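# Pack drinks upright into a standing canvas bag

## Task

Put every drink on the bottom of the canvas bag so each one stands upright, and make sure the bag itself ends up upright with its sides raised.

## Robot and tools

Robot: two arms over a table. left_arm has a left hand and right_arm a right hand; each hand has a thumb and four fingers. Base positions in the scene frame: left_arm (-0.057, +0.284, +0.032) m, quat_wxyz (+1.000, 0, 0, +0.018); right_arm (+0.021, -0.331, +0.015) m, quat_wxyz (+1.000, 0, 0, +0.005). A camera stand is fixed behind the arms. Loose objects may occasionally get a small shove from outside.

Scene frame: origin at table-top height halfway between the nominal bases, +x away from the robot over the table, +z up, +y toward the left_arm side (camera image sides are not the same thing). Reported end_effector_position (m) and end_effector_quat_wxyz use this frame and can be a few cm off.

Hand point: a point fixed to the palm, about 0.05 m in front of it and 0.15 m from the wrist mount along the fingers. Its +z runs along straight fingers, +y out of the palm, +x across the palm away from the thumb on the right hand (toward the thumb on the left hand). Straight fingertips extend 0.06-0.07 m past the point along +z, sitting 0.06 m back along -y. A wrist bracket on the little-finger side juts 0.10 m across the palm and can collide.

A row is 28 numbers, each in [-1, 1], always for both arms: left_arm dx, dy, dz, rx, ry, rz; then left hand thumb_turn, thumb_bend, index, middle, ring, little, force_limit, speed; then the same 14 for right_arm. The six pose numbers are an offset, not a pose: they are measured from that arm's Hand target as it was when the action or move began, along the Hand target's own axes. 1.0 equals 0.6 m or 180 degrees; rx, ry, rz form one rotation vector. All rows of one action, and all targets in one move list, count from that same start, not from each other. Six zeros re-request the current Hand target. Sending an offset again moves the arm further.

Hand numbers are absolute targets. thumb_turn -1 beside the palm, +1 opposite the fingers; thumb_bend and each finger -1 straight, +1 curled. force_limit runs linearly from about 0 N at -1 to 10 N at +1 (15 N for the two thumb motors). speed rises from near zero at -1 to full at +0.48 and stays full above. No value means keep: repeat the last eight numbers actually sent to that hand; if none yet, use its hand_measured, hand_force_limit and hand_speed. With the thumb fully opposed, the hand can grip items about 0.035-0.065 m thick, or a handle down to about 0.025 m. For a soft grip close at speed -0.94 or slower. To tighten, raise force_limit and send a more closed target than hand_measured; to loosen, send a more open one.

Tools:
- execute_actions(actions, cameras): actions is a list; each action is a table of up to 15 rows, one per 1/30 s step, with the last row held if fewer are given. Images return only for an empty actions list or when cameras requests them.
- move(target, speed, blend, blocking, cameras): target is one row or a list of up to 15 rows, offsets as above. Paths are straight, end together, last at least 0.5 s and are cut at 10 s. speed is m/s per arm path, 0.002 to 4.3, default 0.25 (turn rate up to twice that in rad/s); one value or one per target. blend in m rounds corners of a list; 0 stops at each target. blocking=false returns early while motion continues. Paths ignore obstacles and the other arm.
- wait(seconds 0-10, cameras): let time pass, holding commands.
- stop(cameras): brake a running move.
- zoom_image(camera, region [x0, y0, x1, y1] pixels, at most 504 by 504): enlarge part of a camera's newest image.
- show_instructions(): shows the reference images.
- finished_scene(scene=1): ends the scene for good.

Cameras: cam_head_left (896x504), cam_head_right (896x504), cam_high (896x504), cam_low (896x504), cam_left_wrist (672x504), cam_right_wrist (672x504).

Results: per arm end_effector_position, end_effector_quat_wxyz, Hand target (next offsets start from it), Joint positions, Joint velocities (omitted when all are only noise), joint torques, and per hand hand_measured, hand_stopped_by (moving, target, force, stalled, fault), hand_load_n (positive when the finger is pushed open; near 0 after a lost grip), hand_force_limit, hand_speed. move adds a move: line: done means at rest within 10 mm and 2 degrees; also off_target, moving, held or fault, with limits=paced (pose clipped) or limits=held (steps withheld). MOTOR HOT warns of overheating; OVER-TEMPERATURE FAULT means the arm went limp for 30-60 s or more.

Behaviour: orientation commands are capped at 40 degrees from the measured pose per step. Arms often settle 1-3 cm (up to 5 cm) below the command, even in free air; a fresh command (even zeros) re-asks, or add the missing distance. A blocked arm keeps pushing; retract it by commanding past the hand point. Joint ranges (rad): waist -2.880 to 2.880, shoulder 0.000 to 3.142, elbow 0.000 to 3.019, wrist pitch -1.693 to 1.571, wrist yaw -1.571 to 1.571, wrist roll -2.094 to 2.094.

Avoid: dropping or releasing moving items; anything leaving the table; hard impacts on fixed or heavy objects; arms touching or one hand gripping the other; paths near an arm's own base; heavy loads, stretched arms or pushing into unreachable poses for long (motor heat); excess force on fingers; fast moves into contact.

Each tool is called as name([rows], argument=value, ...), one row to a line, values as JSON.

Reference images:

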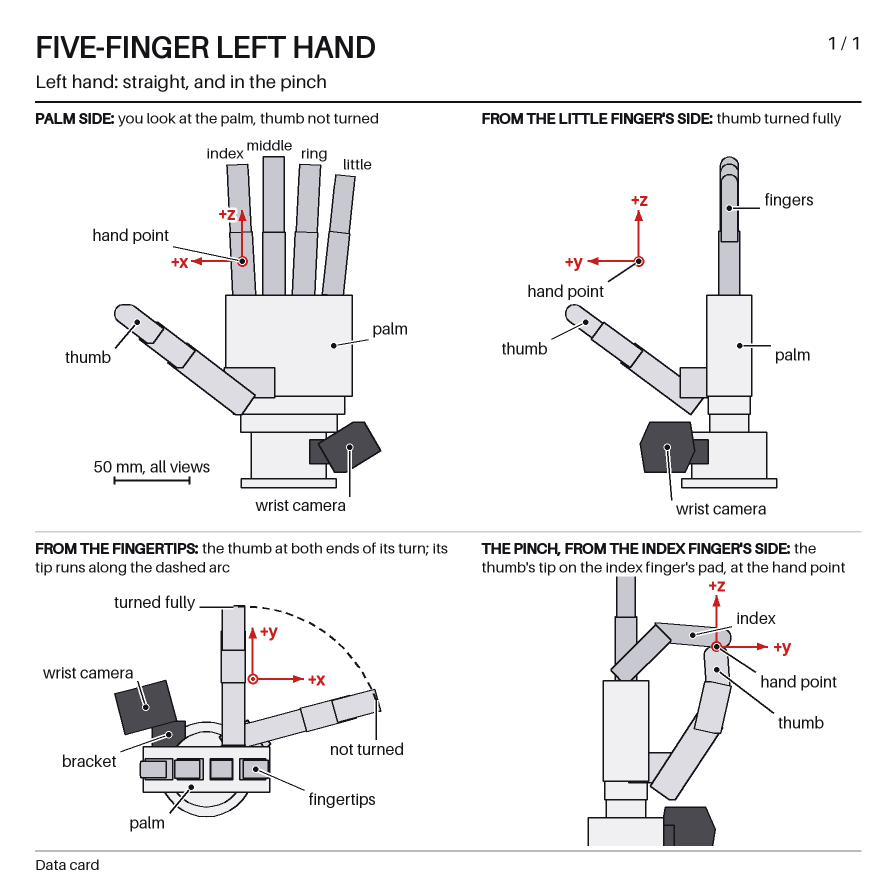

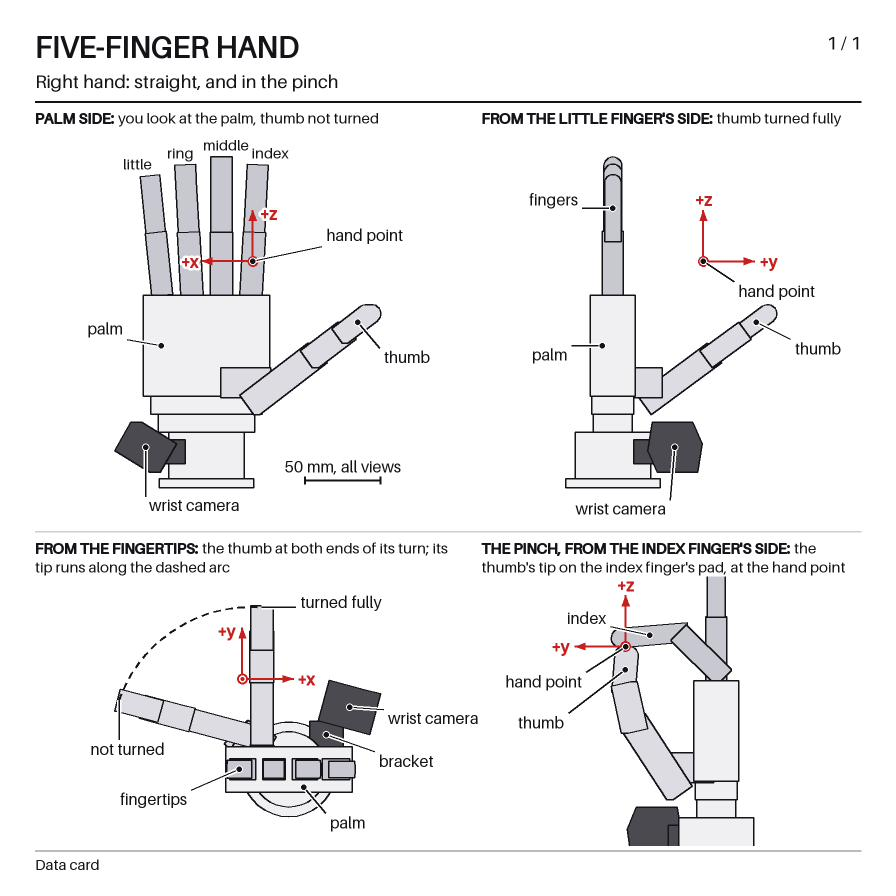

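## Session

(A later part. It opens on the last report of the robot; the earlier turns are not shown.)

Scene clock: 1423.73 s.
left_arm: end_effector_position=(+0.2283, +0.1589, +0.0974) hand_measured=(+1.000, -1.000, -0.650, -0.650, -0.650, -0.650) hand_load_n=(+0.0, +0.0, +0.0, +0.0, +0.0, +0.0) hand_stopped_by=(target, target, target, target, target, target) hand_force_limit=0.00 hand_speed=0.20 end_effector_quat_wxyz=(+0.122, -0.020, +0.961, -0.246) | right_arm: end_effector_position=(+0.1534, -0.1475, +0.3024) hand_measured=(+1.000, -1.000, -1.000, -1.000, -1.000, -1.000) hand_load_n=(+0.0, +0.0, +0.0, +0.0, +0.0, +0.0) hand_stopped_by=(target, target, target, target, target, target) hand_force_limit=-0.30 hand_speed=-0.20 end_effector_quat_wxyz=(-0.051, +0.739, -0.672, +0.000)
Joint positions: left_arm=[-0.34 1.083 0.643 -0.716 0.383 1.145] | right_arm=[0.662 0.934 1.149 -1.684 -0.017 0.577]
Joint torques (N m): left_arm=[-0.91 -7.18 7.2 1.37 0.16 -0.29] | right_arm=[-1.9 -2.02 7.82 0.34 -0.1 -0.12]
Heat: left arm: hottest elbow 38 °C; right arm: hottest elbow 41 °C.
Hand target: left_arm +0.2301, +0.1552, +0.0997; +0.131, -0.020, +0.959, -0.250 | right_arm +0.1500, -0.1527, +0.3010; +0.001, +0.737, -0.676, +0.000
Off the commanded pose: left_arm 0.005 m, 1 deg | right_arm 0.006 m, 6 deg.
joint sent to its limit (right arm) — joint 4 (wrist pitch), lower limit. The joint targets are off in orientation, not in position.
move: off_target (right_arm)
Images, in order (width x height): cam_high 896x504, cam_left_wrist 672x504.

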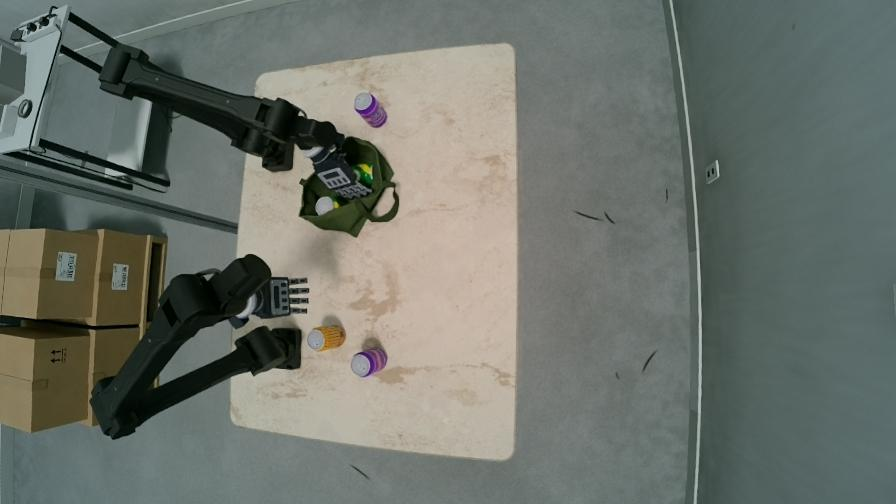

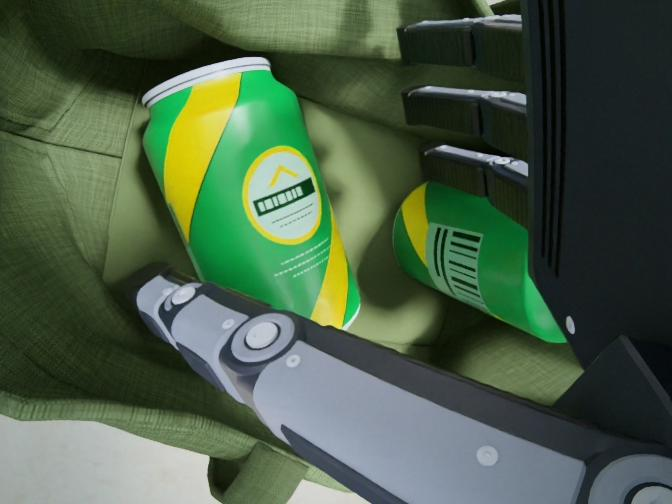

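move(target=[0.0094, 0.0135, 0.0331, 0, 0, 0, 1, -1, -0.65, -0.65, -0.65, -0.65, 0.0, 0.2, 0, 0, 0, 0, 0, 0, 1, -1, -1, -1, -1, -1, -0.3, -0.2], speed=0.08, cameras=["cam_left_wrist", "cam_high"])

Scene clock: 1425.83 s.
left_arm: end_effector_position=(+0.2291, +0.1557, +0.0805) hand_measured=(+1.000, -1.000, -0.650, -0.650, -0.650, -0.650) hand_load_n=(+0.0, +0.0, +0.0, +0.0, +0.0, +0.0) hand_stopped_by=(target, target, target, target, target, target) hand_force_limit=0.00 hand_speed=0.20 end_effector_quat_wxyz=(+0.130, -0.018, +0.960, -0.249) | right_arm: end_effector_position=(+0.1534, -0.1475, +0.3024) hand_measured=(+1.000, -1.000, -1.000, -1.000, -1.000, -1.000) hand_load_n=(+0.0, +0.0, +0.0, +0.0, +0.0, +0.0) hand_stopped_by=(target, target, target, target, target, target) hand_force_limit=-0.30 hand_speed=-0.20 end_effector_quat_wxyz=(-0.051, +0.739, -0.672, +0.000)
Joint positions: left_arm=[-0.35 1.103 0.603 -0.636 0.379 1.135] | right_arm=[0.662 0.934 1.149 -1.684 -0.017 0.577]
Joint torques (N m): left_arm=[-0.91 -5.77 7.1 1.4 0.17 -0.23] | right_arm=[-1.85 -2.08 7.82 0.34 -0.1 -0.13]
Heat: left arm: hottest elbow 38 °C; right arm: hottest elbow 41 °C.
Hand target: left_arm +0.2301, +0.1522, +0.0779; +0.131, -0.020, +0.959, -0.250 | right_arm +0.1500, -0.1527, +0.3010; +0.001, +0.737, -0.676, +0.000
Off the commanded pose: left_arm 0.004 m, 0 deg | right_arm 0.006 m, 6 deg.
joint sent to its limit (right arm) — joint 4 (wrist pitch), lower limit. The joint targets are off in orientation, not in position.
move: off_target (right_arm)
Images, in order (width x height): cam_high 896x504, cam_left_wrist 672x504.

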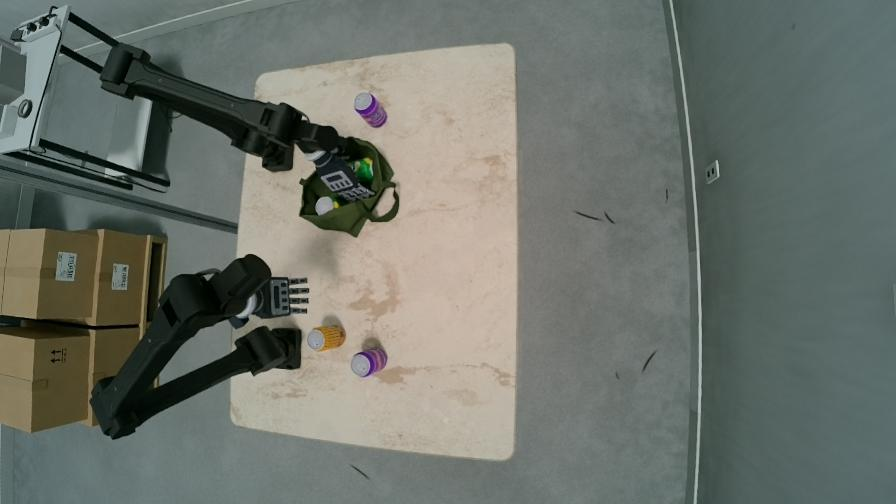

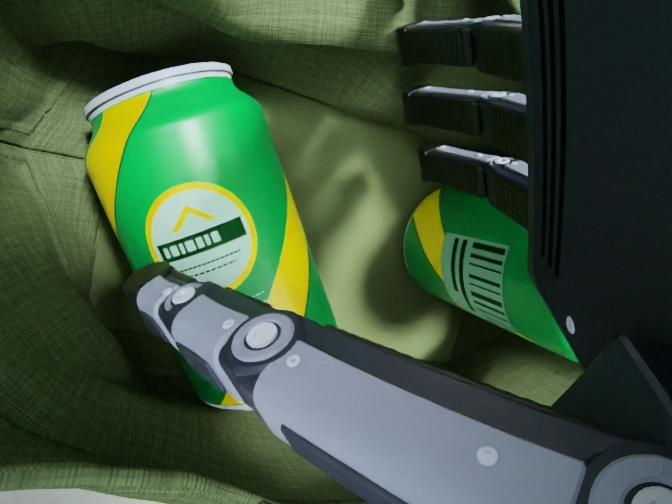

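execute_actions(actions=[], cameras=["all"])

zoom_image(camera="cam_high", region=[280, 110, 420, 250])

zoom_image(camera="cam_head_right", region=[310, 210, 480, 390])

zoom_image(camera="cam_low", region=[300, 150, 600, 450])

Scene clock: 1429.13 s.
left_arm: end_effector_position=(+0.2291, +0.1556, +0.0805) hand_measured=(+1.000, -1.000, -0.650, -0.650, -0.650, -0.650) hand_load_n=(+0.0, +0.0, +0.0, -0.5, -0.5, +0.0) hand_stopped_by=(target, target, target, target, target, target) hand_force_limit=0.00 hand_speed=0.20 end_effector_quat_wxyz=(+0.130, -0.018, +0.960, -0.249) | right_arm: end_effector_position=(+0.1534, -0.1475, +0.3024) hand_measured=(+1.000, -1.000, -1.000, -1.000, -1.000, -1.000) hand_load_n=(-0.5, +0.0, +0.0, +0.0, +0.0, +0.0) hand_stopped_by=(target, target, target, target, target, target) hand_force_limit=-0.30 hand_speed=-0.20 end_effector_quat_wxyz=(-0.051, +0.739, -0.672, +0.000)
Joint positions: left_arm=[-0.35 1.103 0.603 -0.636 0.379 1.134] | right_arm=[0.662 0.934 1.149 -1.684 -0.017 0.577]
Joint velocities: within noise
Joint torques (N m): left_arm=[-0.91 -5.77 7.1 1.44 0.18 -0.25] | right_arm=[-1.9 -2.02 7.82 0.34 -0.1 -0.13]
Heat: left arm: hottest elbow 38 °C; right arm: hottest elbow 41 °C.
Hand target: left_arm +0.2301, +0.1522, +0.0779; +0.131, -0.020, +0.959, -0.250 | right_arm +0.1500, -0.1527, +0.3010; +0.001, +0.737, -0.676, +0.000
Off the commanded pose: left_arm 0.004 m, 0 deg | right_arm 0.006 m, 6 deg.

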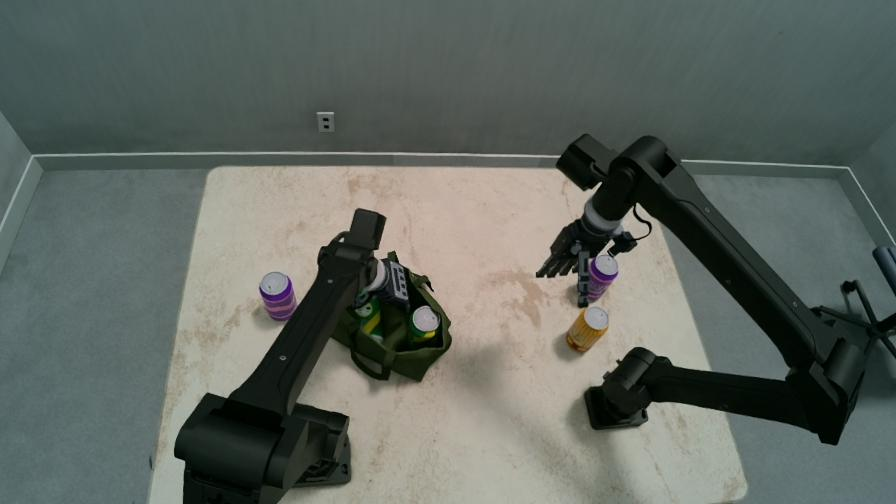

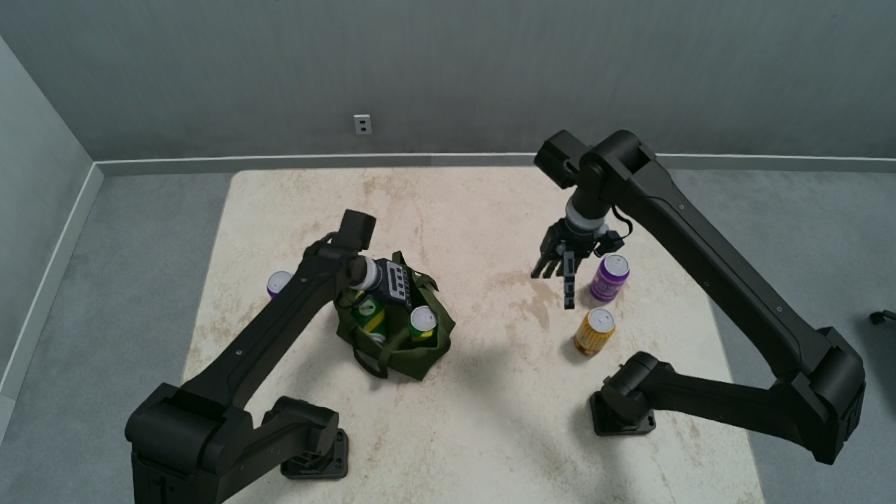

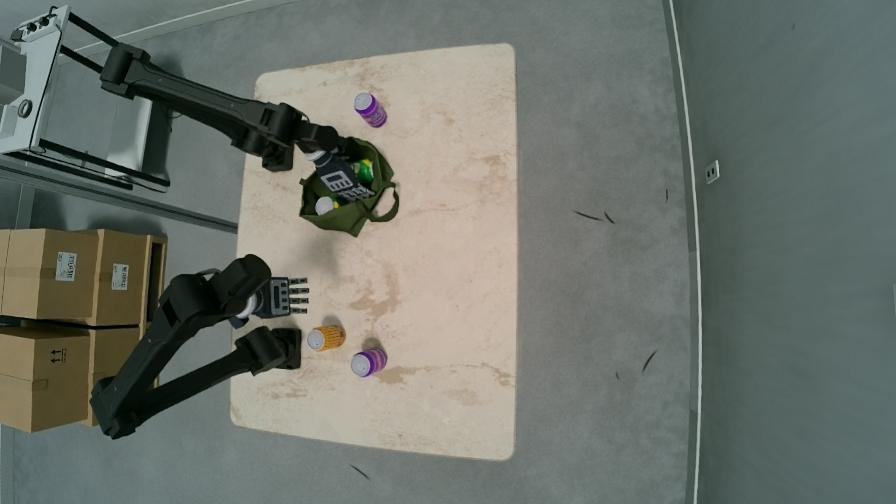

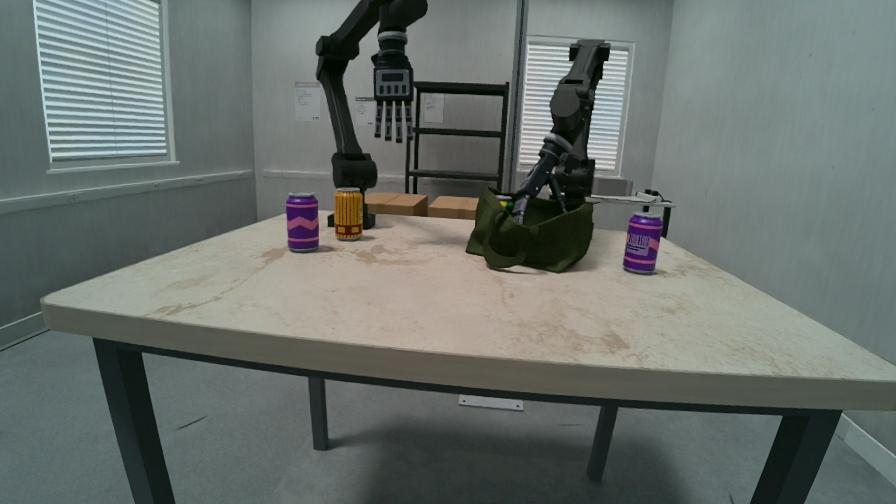

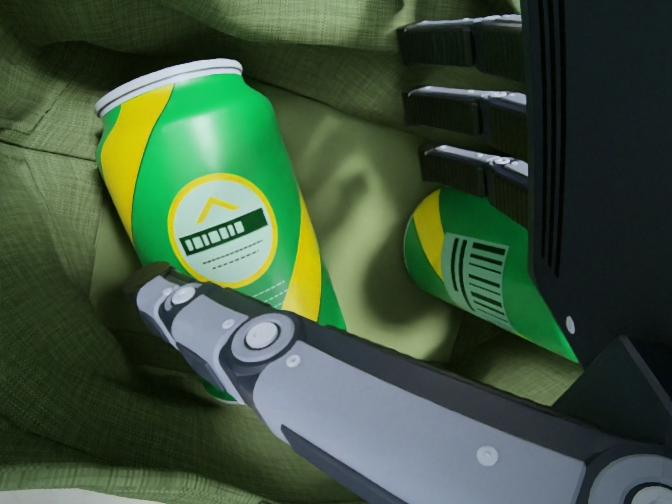

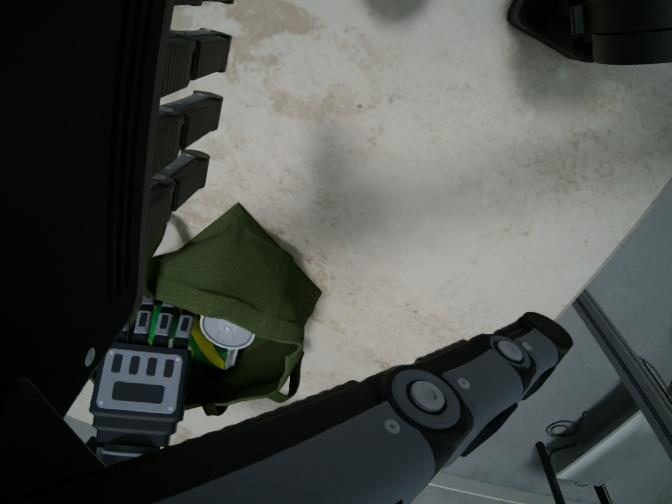

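Scaled by 3.600 from the camera's 896x504 image, which has a finer 1280x720 frame.

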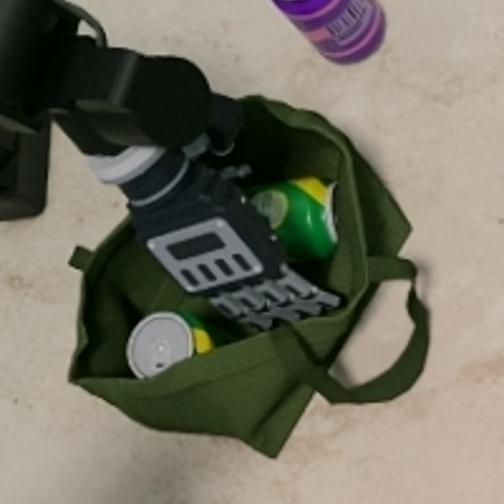

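Scaled by 2.800 from the camera's 896x504 image, which has a finer 1280x720 frame.

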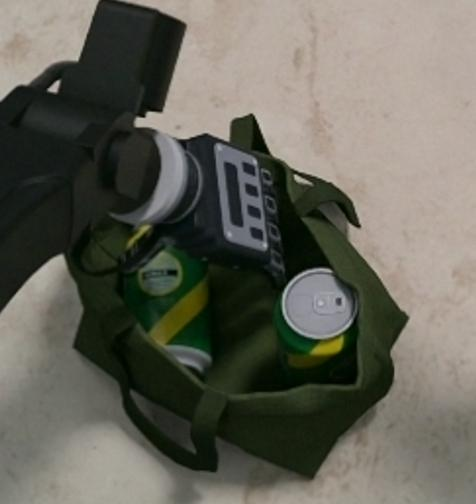

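Scaled by 1.680 from the camera's 896x504 image, which has a finer 1280x720 frame.

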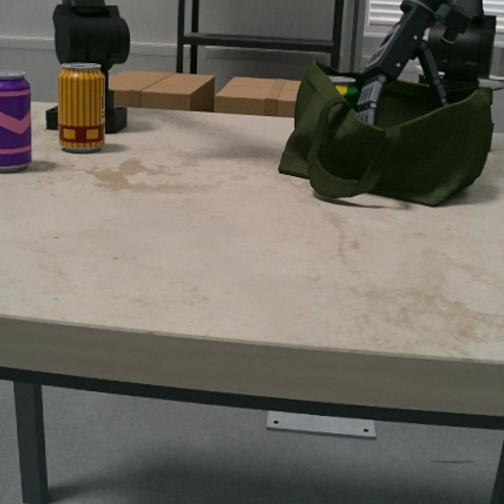

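wait(seconds=0.5, cameras=["cam_left_wrist"])

Scene clock: 1430.30 s.
left_arm: end_effector_position=(+0.2291, +0.1556, +0.0805) hand_measured=(+1.000, -1.000, -0.650, -0.650, -0.650, -0.650) hand_load_n=(+0.0, -0.5, +0.0, +0.0, +0.0, +0.0) hand_stopped_by=(target, target, target, target, target, target) hand_force_limit=0.00 hand_speed=0.20 end_effector_quat_wxyz=(+0.130, -0.018, +0.960, -0.249) | right_arm: end_effector_position=(+0.1534, -0.1475, +0.3024) hand_measured=(+1.000, -1.000, -1.000, -1.000, -1.000, -1.000) hand_load_n=(+0.0, -0.5, +0.0, +0.0, +0.0, +0.0) hand_stopped_by=(target, target, target, target, target, target) hand_force_limit=-0.30 hand_speed=-0.20 end_effector_quat_wxyz=(-0.051, +0.739, -0.672, +0.000)
Joint positions: left_arm=[-0.35 1.103 0.603 -0.636 0.379 1.134] | right_arm=[0.662 0.934 1.149 -1.684 -0.017 0.577]
Joint torques (N m): left_arm=[-0.97 -5.66 7.1 1.46 0.18 -0.25] | right_arm=[-1.79 -2.02 7.8 0.34 -0.1 -0.12]
Heat: left arm: hottest elbow 38 °C; right arm: hottest elbow 41 °C.
Hand target: left_arm +0.2301, +0.1522, +0.0779; +0.131, -0.020, +0.959, -0.250 | right_arm +0.1500, -0.1527, +0.3010; +0.001, +0.737, -0.676, +0.000
Off the commanded pose: left_arm 0.004 m, 0 deg | right_arm 0.006 m, 6 deg.
wait: 0.50 s; at rest from the start
Images, in order (width x height): cam_left_wrist 672x504.

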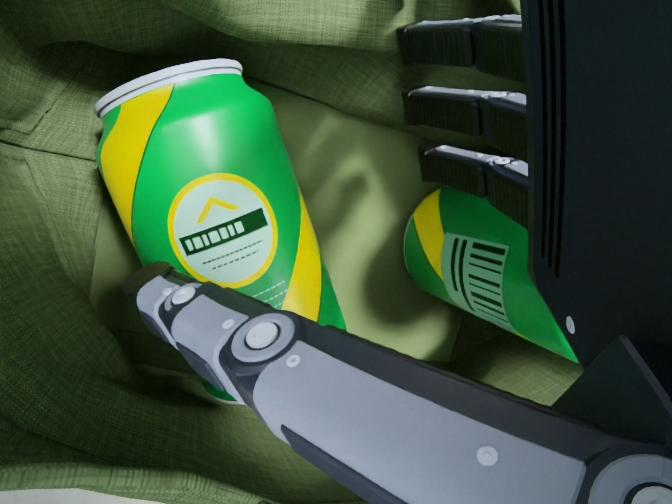

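zoom_image(camera="cam_high", region=[330, 130, 400, 200])

This scene's latest camera images include none from cam_high. They are from: cam_left_wrist. cam_high's image comes with the result of a call that names it in "cameras".

wait(seconds=0, cameras=["cam_high", "cam_head_right"])

zoom_image(camera="cam_high", region=[330, 130, 400, 200])

zoom_image(camera="cam_head_right", region=[330, 240, 460, 390])

Scene clock: 1431.80 s.
left_arm: end_effector_position=(+0.2291, +0.1556, +0.0805) hand_measured=(+1.000, -1.000, -0.650, -0.650, -0.650, -0.650) hand_load_n=(+0.0, +0.0, +0.0, +0.5, +0.0, +0.0) hand_stopped_by=(target, target, target, target, target, target) hand_force_limit=0.00 hand_speed=0.20 end_effector_quat_wxyz=(+0.130, -0.018, +0.960, -0.249) | right_arm: end_effector_position=(+0.1534, -0.1475, +0.3024) hand_measured=(+1.000, -1.000, -1.000, -1.000, -1.000, -1.000) hand_load_n=(+0.0, -0.5, +0.0, +0.0, +0.0, +0.0) hand_stopped_by=(target, target, target, target, target, target) hand_force_limit=-0.30 hand_speed=-0.20 end_effector_quat_wxyz=(-0.051, +0.739, -0.672, +0.000)
Joint positions: left_arm=[-0.35 1.103 0.603 -0.636 0.379 1.134] | right_arm=[0.662 0.934 1.149 -1.684 -0.017 0.577]
Joint torques (N m): left_arm=[-0.91 -5.71 7.1 1.46 0.18 -0.26] | right_arm=[-1.85 -2.08 7.82 0.34 -0.11 -0.12]
Heat: left arm: hottest elbow 38 °C; right arm: hottest elbow 41 °C.
Hand target: left_arm +0.2301, +0.1522, +0.0779; +0.131, -0.020, +0.959, -0.250 | right_arm +0.1500, -0.1527, +0.3010; +0.001, +0.737, -0.676, +0.000
Off the commanded pose: left_arm 0.004 m, 0 deg | right_arm 0.006 m, 6 deg.
Images, in order (width x height): cam_head_right 896x504, cam_high 896x504.

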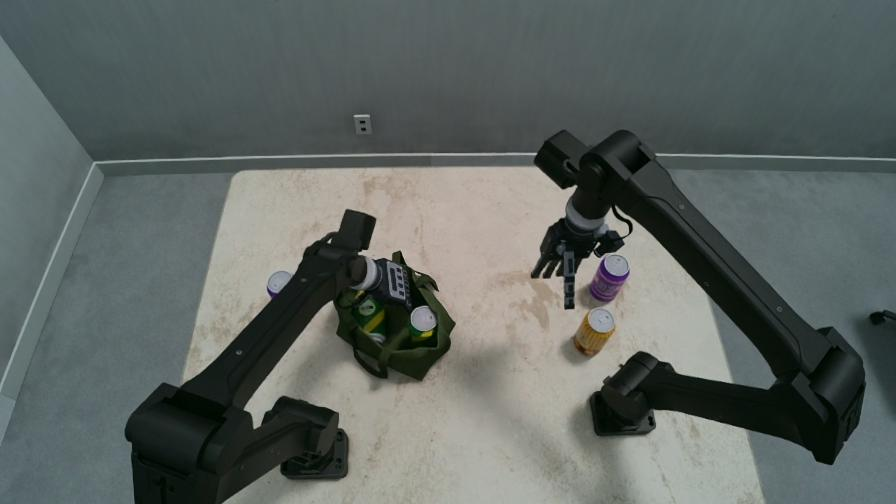

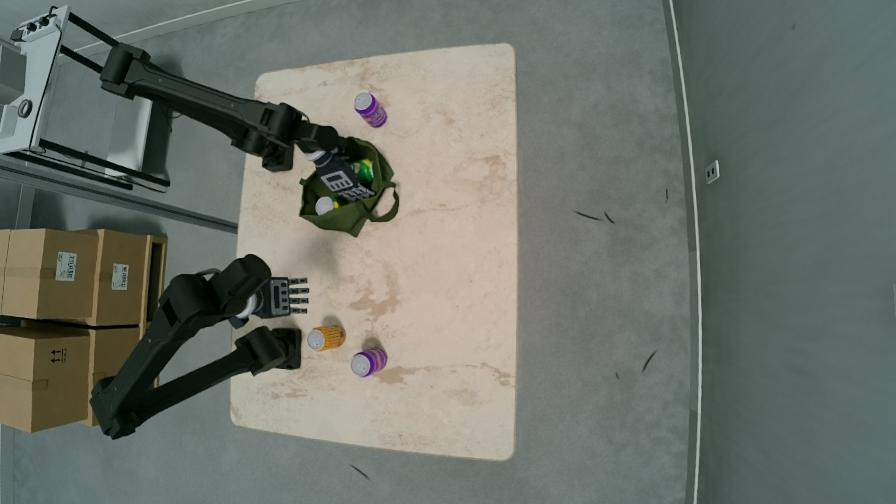

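Scaled by 7.200 from the camera's 896x504 image, which has a finer 1280x720 frame.

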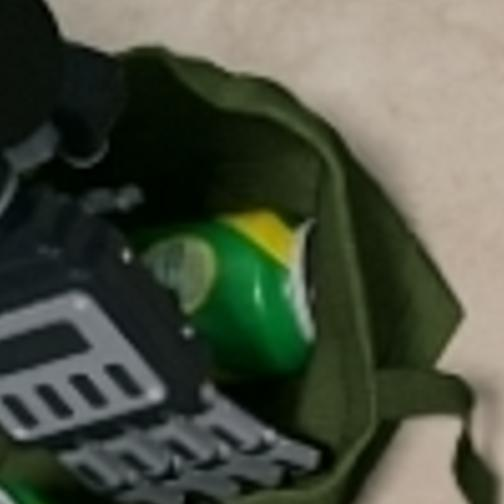

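Scaled by 3.360 from the camera's 896x504 image, which has a finer 1280x720 frame.

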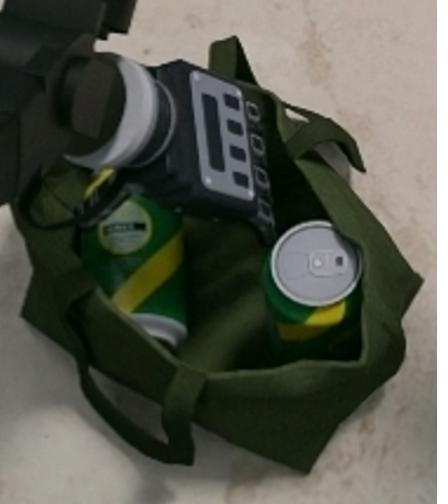

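move([
  [-0.0081, -0.0162, -0.028, 0, 0, 0, 1, -1, -0.65, -0.65, -0.65, -0.65, 0.0, 0.2, 0, 0, 0, 0, 0, 0, 1, -1, -1, -1, -1, -1, -0.3, -0.2],
  [-0.0103, 0.0243, -0.0507, 0, 0, 0, 1, -1, -0.65, -0.65, -0.65, -0.65, 0.0, 0.2, 0, 0, 0, 0, 0, 0, 1, -1, -1, -1, -1, -1, -0.3, -0.2],
], speed=0.08, blend=[0.008, 0], cameras=["cam_left_wrist", "cam_high"])

zoom_image(camera="cam_high", region=[300, 120, 410, 230])

Scene clock: 1435.23 s.
left_arm: end_effector_position=(+0.2202, +0.1795, +0.0870) hand_measured=(+1.000, -1.000, -0.650, -0.650, -0.650, -0.650) hand_load_n=(+0.0, +0.0, +0.0, +0.0, +0.5, +0.0) hand_stopped_by=(target, target, target, target, target, target) hand_force_limit=0.00 hand_speed=0.20 end_effector_quat_wxyz=(+0.119, -0.025, +0.961, -0.247) | right_arm: end_effector_position=(+0.1534, -0.1475, +0.3024) hand_measured=(+1.000, -1.000, -1.000, -1.000, -1.000, -1.000) hand_load_n=(+0.0, +0.0, +0.0, +0.0, +0.0, +0.0) hand_stopped_by=(target, target, target, target, target, target) hand_force_limit=-0.30 hand_speed=-0.20 end_effector_quat_wxyz=(-0.051, +0.739, -0.672, +0.000)
Joint positions: left_arm=[-0.271 1.064 0.603 -0.724 0.412 1.202] | right_arm=[0.662 0.934 1.149 -1.684 -0.017 0.577]
Joint torques (N m): left_arm=[0.38 -6.83 8.84 0.12 0.45 0.04] | right_arm=[-1.9 -2.02 7.8 0.31 -0.1 -0.13]
Heat: left arm: hottest elbow 37 °C; right arm: hottest elbow 41 °C.
Hand target: left_arm +0.2285, +0.1801, +0.0978; +0.131, -0.020, +0.959, -0.250 | right_arm +0.1500, -0.1527, +0.3010; +0.001, +0.737, -0.676, +0.000
Off the commanded pose: left_arm 0.014 m, 2 deg | right_arm 0.006 m, 6 deg.
joint sent to its limit (right arm) — joint 4 (wrist pitch), lower limit. The joint targets are off in orientation, not in position.
move: off_target (left_arm, right_arm)
Images, in order (width x height): cam_high 896x504, cam_left_wrist 672x504.

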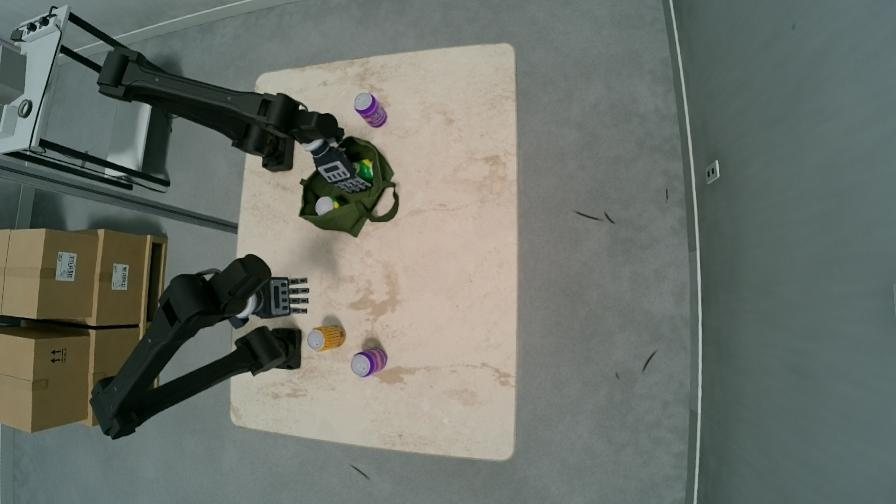

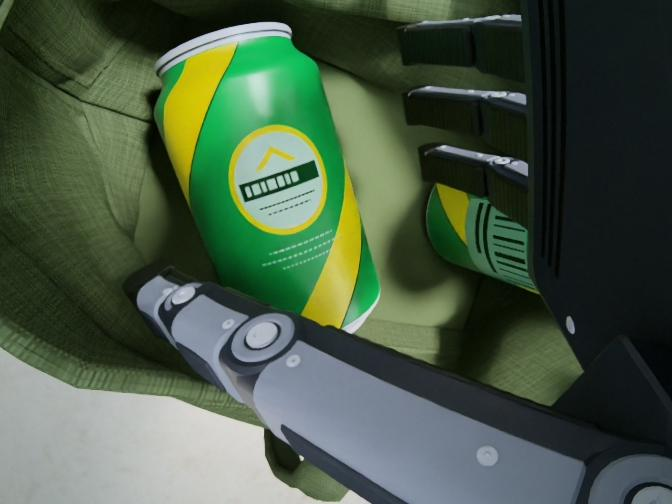

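Scaled by 4.582 from the camera's 896x504 image, which has a finer 1280x720 frame.

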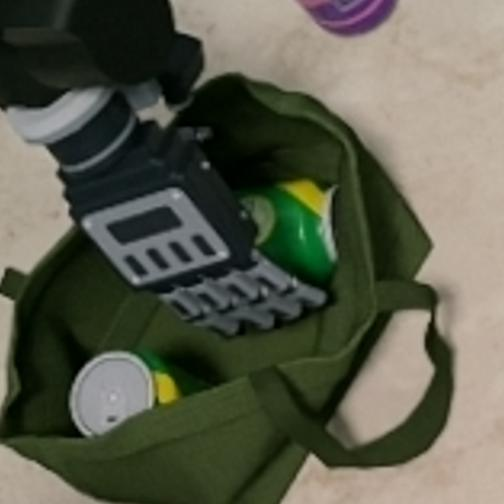

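move(target=[0.0038, 0.0183, 0.028, 0, 0, 0, 1, -1, -0.65, -0.65, -0.65, -0.65, 0.0, 0.2, 0, 0, 0, 0, 0, 0, 1, -1, -1, -1, -1, -1, -0.3, -0.2], speed=0.08, cameras=["cam_left_wrist"])

Scene clock: 1437.17 s.
left_arm: end_effector_position=(+0.2267, +0.1798, +0.0800) hand_measured=(+1.000, -1.000, -0.650, -0.650, -0.650, -0.650) hand_load_n=(+0.0, +0.0, +0.0, +0.0, -0.5, +0.0) hand_stopped_by=(target, target, target, target, target, target) hand_force_limit=0.00 hand_speed=0.20 end_effector_quat_wxyz=(+0.125, -0.023, +0.960, -0.249) | right_arm: end_effector_position=(+0.1534, -0.1475, +0.3024) hand_measured=(+1.000, -1.000, -1.000, -1.000, -1.000, -1.000) hand_load_n=(+0.0, +0.0, -0.5, +0.0, +0.0, +0.0) hand_stopped_by=(target, target, target, target, target, target) hand_force_limit=-0.30 hand_speed=-0.20 end_effector_quat_wxyz=(-0.051, +0.739, -0.672, +0.000)
Joint positions: left_arm=[-0.265 1.087 0.595 -0.683 0.415 1.21] | right_arm=[0.662 0.934 1.149 -1.684 -0.017 0.577]
Joint torques (N m): left_arm=[0.5 -5.54 7.16 1.44 0.46 0.04] | right_arm=[-1.9 -2.08 7.82 0.35 -0.1 -0.13]
Heat: left arm: hottest elbow 37 °C; right arm: hottest elbow 41 °C.
Hand target: left_arm +0.2311, +0.1815, +0.0779; +0.131, -0.020, +0.959, -0.250 | right_arm +0.1500, -0.1527, +0.3010; +0.001, +0.737, -0.676, +0.000
Off the commanded pose: left_arm 0.005 m, 1 deg | right_arm 0.006 m, 6 deg.
joint sent to its limit (right arm) — joint 4 (wrist pitch), lower limit. The joint targets are off in orientation, not in position.
move: off_target (right_arm)
Images, in order (width x height): cam_left_wrist 672x504.

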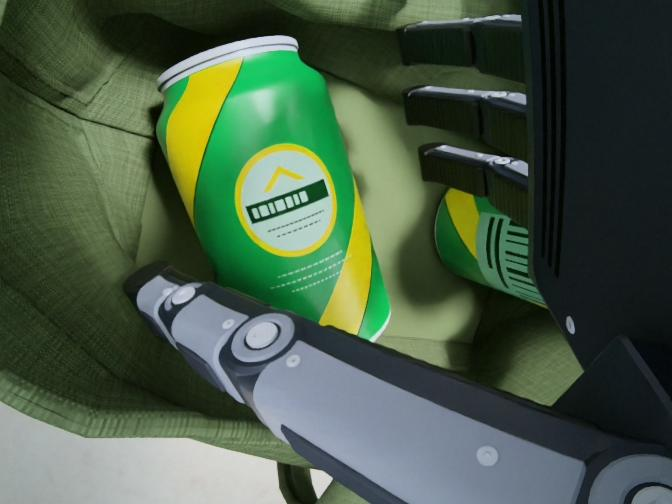

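move(target=[0.0077, 0.0154, 0.0266, 0, 0, 0, 1, -1, -0.65, -0.65, -0.65, -0.65, 0.0, 0.2, 0, 0, 0, 0, 0, 0, 1, -1, -1, -1, -1, -1, -0.3, -0.2], speed=0.06, cameras=["cam_left_wrist", "cam_high"])

zoom_image(camera="cam_high", region=[300, 120, 410, 230])

Scene clock: 1438.60 s.
left_arm: end_effector_position=(+0.2331, +0.1768, +0.0698) hand_measured=(+1.000, -1.000, -0.650, -0.650, -0.650, -0.650) hand_load_n=(+0.0, +0.0, +0.0, +0.0, +0.0, +0.0) hand_stopped_by=(target, target, target, target, target, target) hand_force_limit=0.00 hand_speed=0.20 end_effector_quat_wxyz=(+0.137, -0.018, +0.957, -0.256) | right_arm: end_effector_position=(+0.1534, -0.1475, +0.3024) hand_measured=(+1.000, -1.000, -1.000, -1.000, -1.000, -1.000) hand_load_n=(+0.0, +0.0, +0.0, +0.0, +0.0, +0.0) hand_stopped_by=(target, target, target, target, target, target) hand_force_limit=-0.30 hand_speed=-0.20 end_effector_quat_wxyz=(-0.051, +0.739, -0.672, +0.000)
Joint positions: left_arm=[-0.265 1.108 0.572 -0.612 0.422 1.212] | right_arm=[0.662 0.934 1.149 -1.684 -0.017 0.577]
Joint torques (N m): left_arm=[0.5 -4.42 6.28 1.24 0.13 0.02] | right_arm=[-1.9 -2.02 7.8 0.32 -0.11 -0.12]
Heat: left arm: hottest elbow 37 °C; right arm: hottest elbow 41 °C.
Hand target: left_arm +0.2310, +0.1816, +0.0589; +0.131, -0.020, +0.959, -0.250 | right_arm +0.1500, -0.1527, +0.3010; +0.001, +0.737, -0.676, +0.000
Off the commanded pose: left_arm 0.012 m, 1 deg | right_arm 0.006 m, 6 deg.
joint sent to its limit (right arm) — joint 4 (wrist pitch), lower limit. The joint targets are off in orientation, not in position.
move: off_target (left_arm, right_arm)
Images, in order (width x height): cam_high 896x504, cam_left_wrist 672x504.

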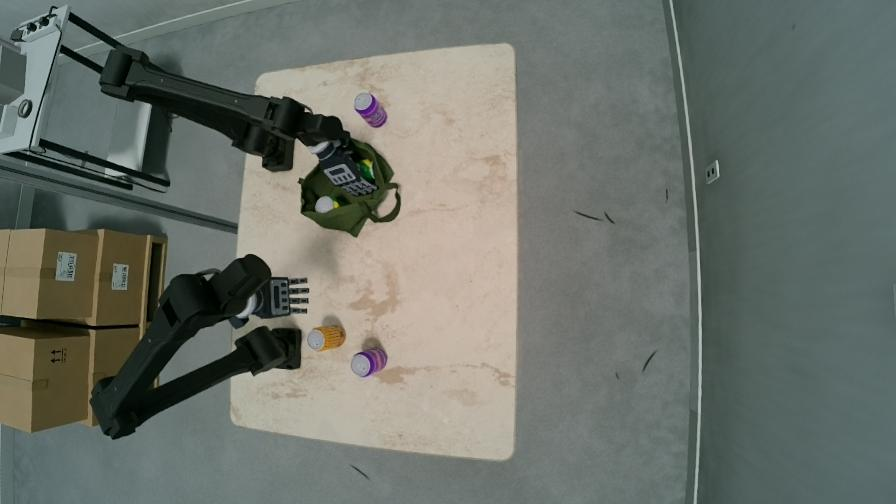

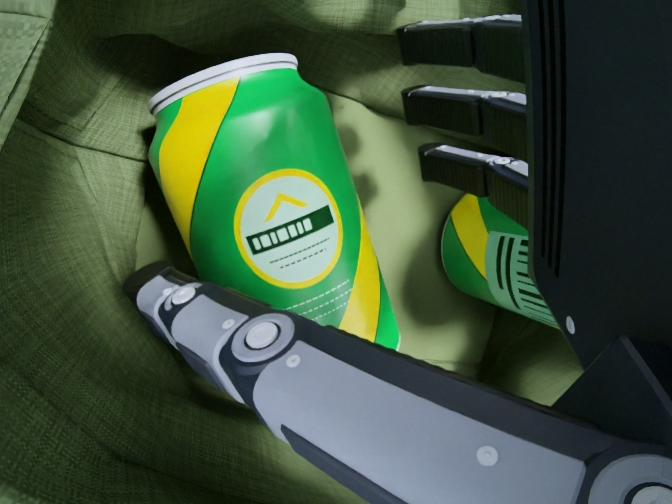

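Scaled by 4.582 from the camera's 896x504 image, which has a finer 1280x720 frame.

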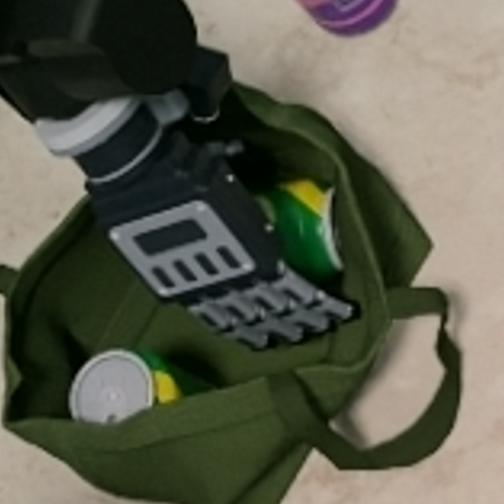

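move(target=[0, 0, 0, 0, 0, 0, 1, -1, -0.4, -0.4, -0.4, -0.5, -0.2, -0.5, 0, 0, 0, 0, 0, 0, 1, -1, -1, -1, -1, -1, -0.3, -0.2], speed=0.05, cameras=["cam_left_wrist"])

Scene clock: 1442.00 s.
left_arm: end_effector_position=(+0.2327, +0.1752, +0.0701) hand_measured=(+1.000, -1.000, -0.400, -0.400, -0.610, -0.500) hand_load_n=(+0.0, +0.0, +0.0, +0.0, +2.0, +0.0) hand_stopped_by=(target, target, target, target, force, target) hand_force_limit=-0.20 hand_speed=-0.50 end_effector_quat_wxyz=(+0.136, -0.017, +0.956, -0.260) | right_arm: end_effector_position=(+0.1534, -0.1475, +0.3024) hand_measured=(+1.000, -1.000, -1.000, -1.000, -1.000, -1.000) hand_load_n=(+0.0, -0.5, +0.0, +0.0, +0.0, +0.0) hand_stopped_by=(target, target, target, target, target, target) hand_force_limit=-0.30 hand_speed=-0.20 end_effector_quat_wxyz=(-0.051, +0.739, -0.672, +0.000)
Joint positions: left_arm=[-0.265 1.108 0.572 -0.612 0.431 1.212] | right_arm=[0.662 0.934 1.149 -1.684 -0.017 0.577]
Joint torques (N m): left_arm=[0.44 -4.48 6.3 1.2 -0.24 0.01] | right_arm=[-1.9 -2.02 7.83 0.32 -0.11 -0.12]
Heat: left arm: hottest elbow 37 °C; right arm: hottest elbow 41 °C.
Hand target: left_arm +0.2310, +0.1815, +0.0589; +0.131, -0.020, +0.959, -0.250 | right_arm +0.1500, -0.1527, +0.3010; +0.001, +0.737, -0.676, +0.000
Off the commanded pose: left_arm 0.013 m, 1 deg | right_arm 0.006 m, 6 deg.
joint sent to its limit (right arm) — joint 4 (wrist pitch), lower limit. The joint targets are off in orientation, not in position.
move: off_target (left_arm, right_arm)
Images, in order (width x height): cam_left_wrist 672x504.

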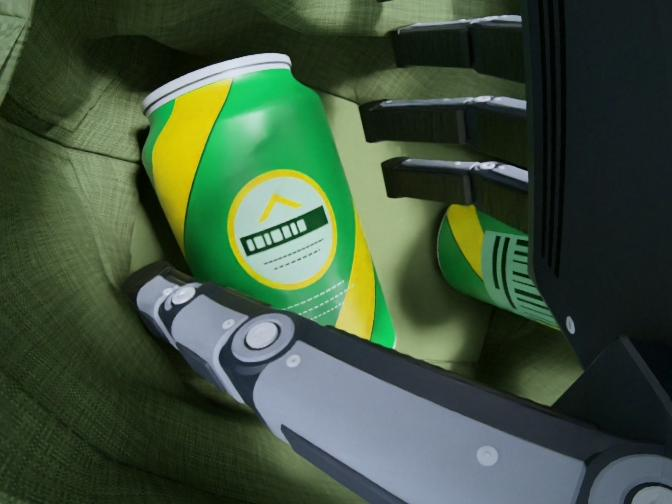

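move(target=[0, 0, 0, 0, 0, 0, 1, -1, -0.25, -0.25, -0.25, -0.45, -0.3, -0.6, 0, 0, 0, 0, 0, 0, 1, -1, -1, -1, -1, -1, -0.3, -0.2], speed=0.05, cameras=["cam_left_wrist"])

Scene clock: 1443.50 s.
left_arm: end_effector_position=(+0.2324, +0.1741, +0.0703) hand_measured=(+1.000, -1.000, -0.250, -0.250, -0.576, -0.450) hand_load_n=(+0.0, +0.0, +0.0, +0.0, +3.0, +0.0) hand_stopped_by=(target, target, target, target, force, target) hand_force_limit=-0.30 hand_speed=-0.60 end_effector_quat_wxyz=(+0.135, -0.016, +0.955, -0.262) | right_arm: end_effector_position=(+0.1534, -0.1475, +0.3024) hand_measured=(+1.000, -1.000, -1.000, -1.000, -1.000, -1.000) hand_load_n=(+0.0, +0.0, +0.0, +0.0, +0.0, +0.0) hand_stopped_by=(target, target, target, target, target, target) hand_force_limit=-0.30 hand_speed=-0.20 end_effector_quat_wxyz=(-0.051, +0.739, -0.672, +0.000)
Joint positions: left_arm=[-0.265 1.108 0.572 -0.612 0.437 1.212] | right_arm=[0.662 0.934 1.149 -1.684 -0.017 0.577]
Joint torques (N m): left_arm=[0.5 -4.48 6.3 1.2 -0.5 0.01] | right_arm=[-1.9 -2.02 7.83 0.31 -0.11 -0.12]
Heat: left arm: hottest elbow 37 °C; right arm: hottest elbow 41 °C.
Hand target: left_arm +0.2310, +0.1816, +0.0589; +0.131, -0.020, +0.959, -0.250 | right_arm +0.1500, -0.1527, +0.3010; +0.001, +0.737, -0.676, +0.000
Off the commanded pose: left_arm 0.014 m, 2 deg | right_arm 0.006 m, 6 deg.
joint sent to its limit (right arm) — joint 4 (wrist pitch), lower limit. The joint targets are off in orientation, not in position.
move: off_target (left_arm, right_arm)
Images, in order (width x height): cam_left_wrist 672x504.

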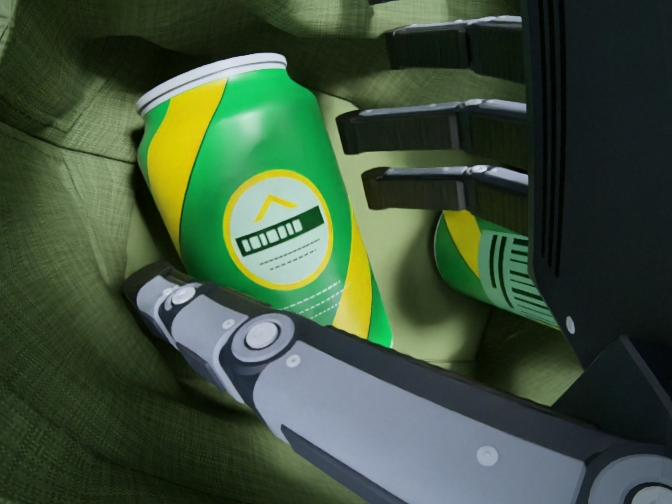

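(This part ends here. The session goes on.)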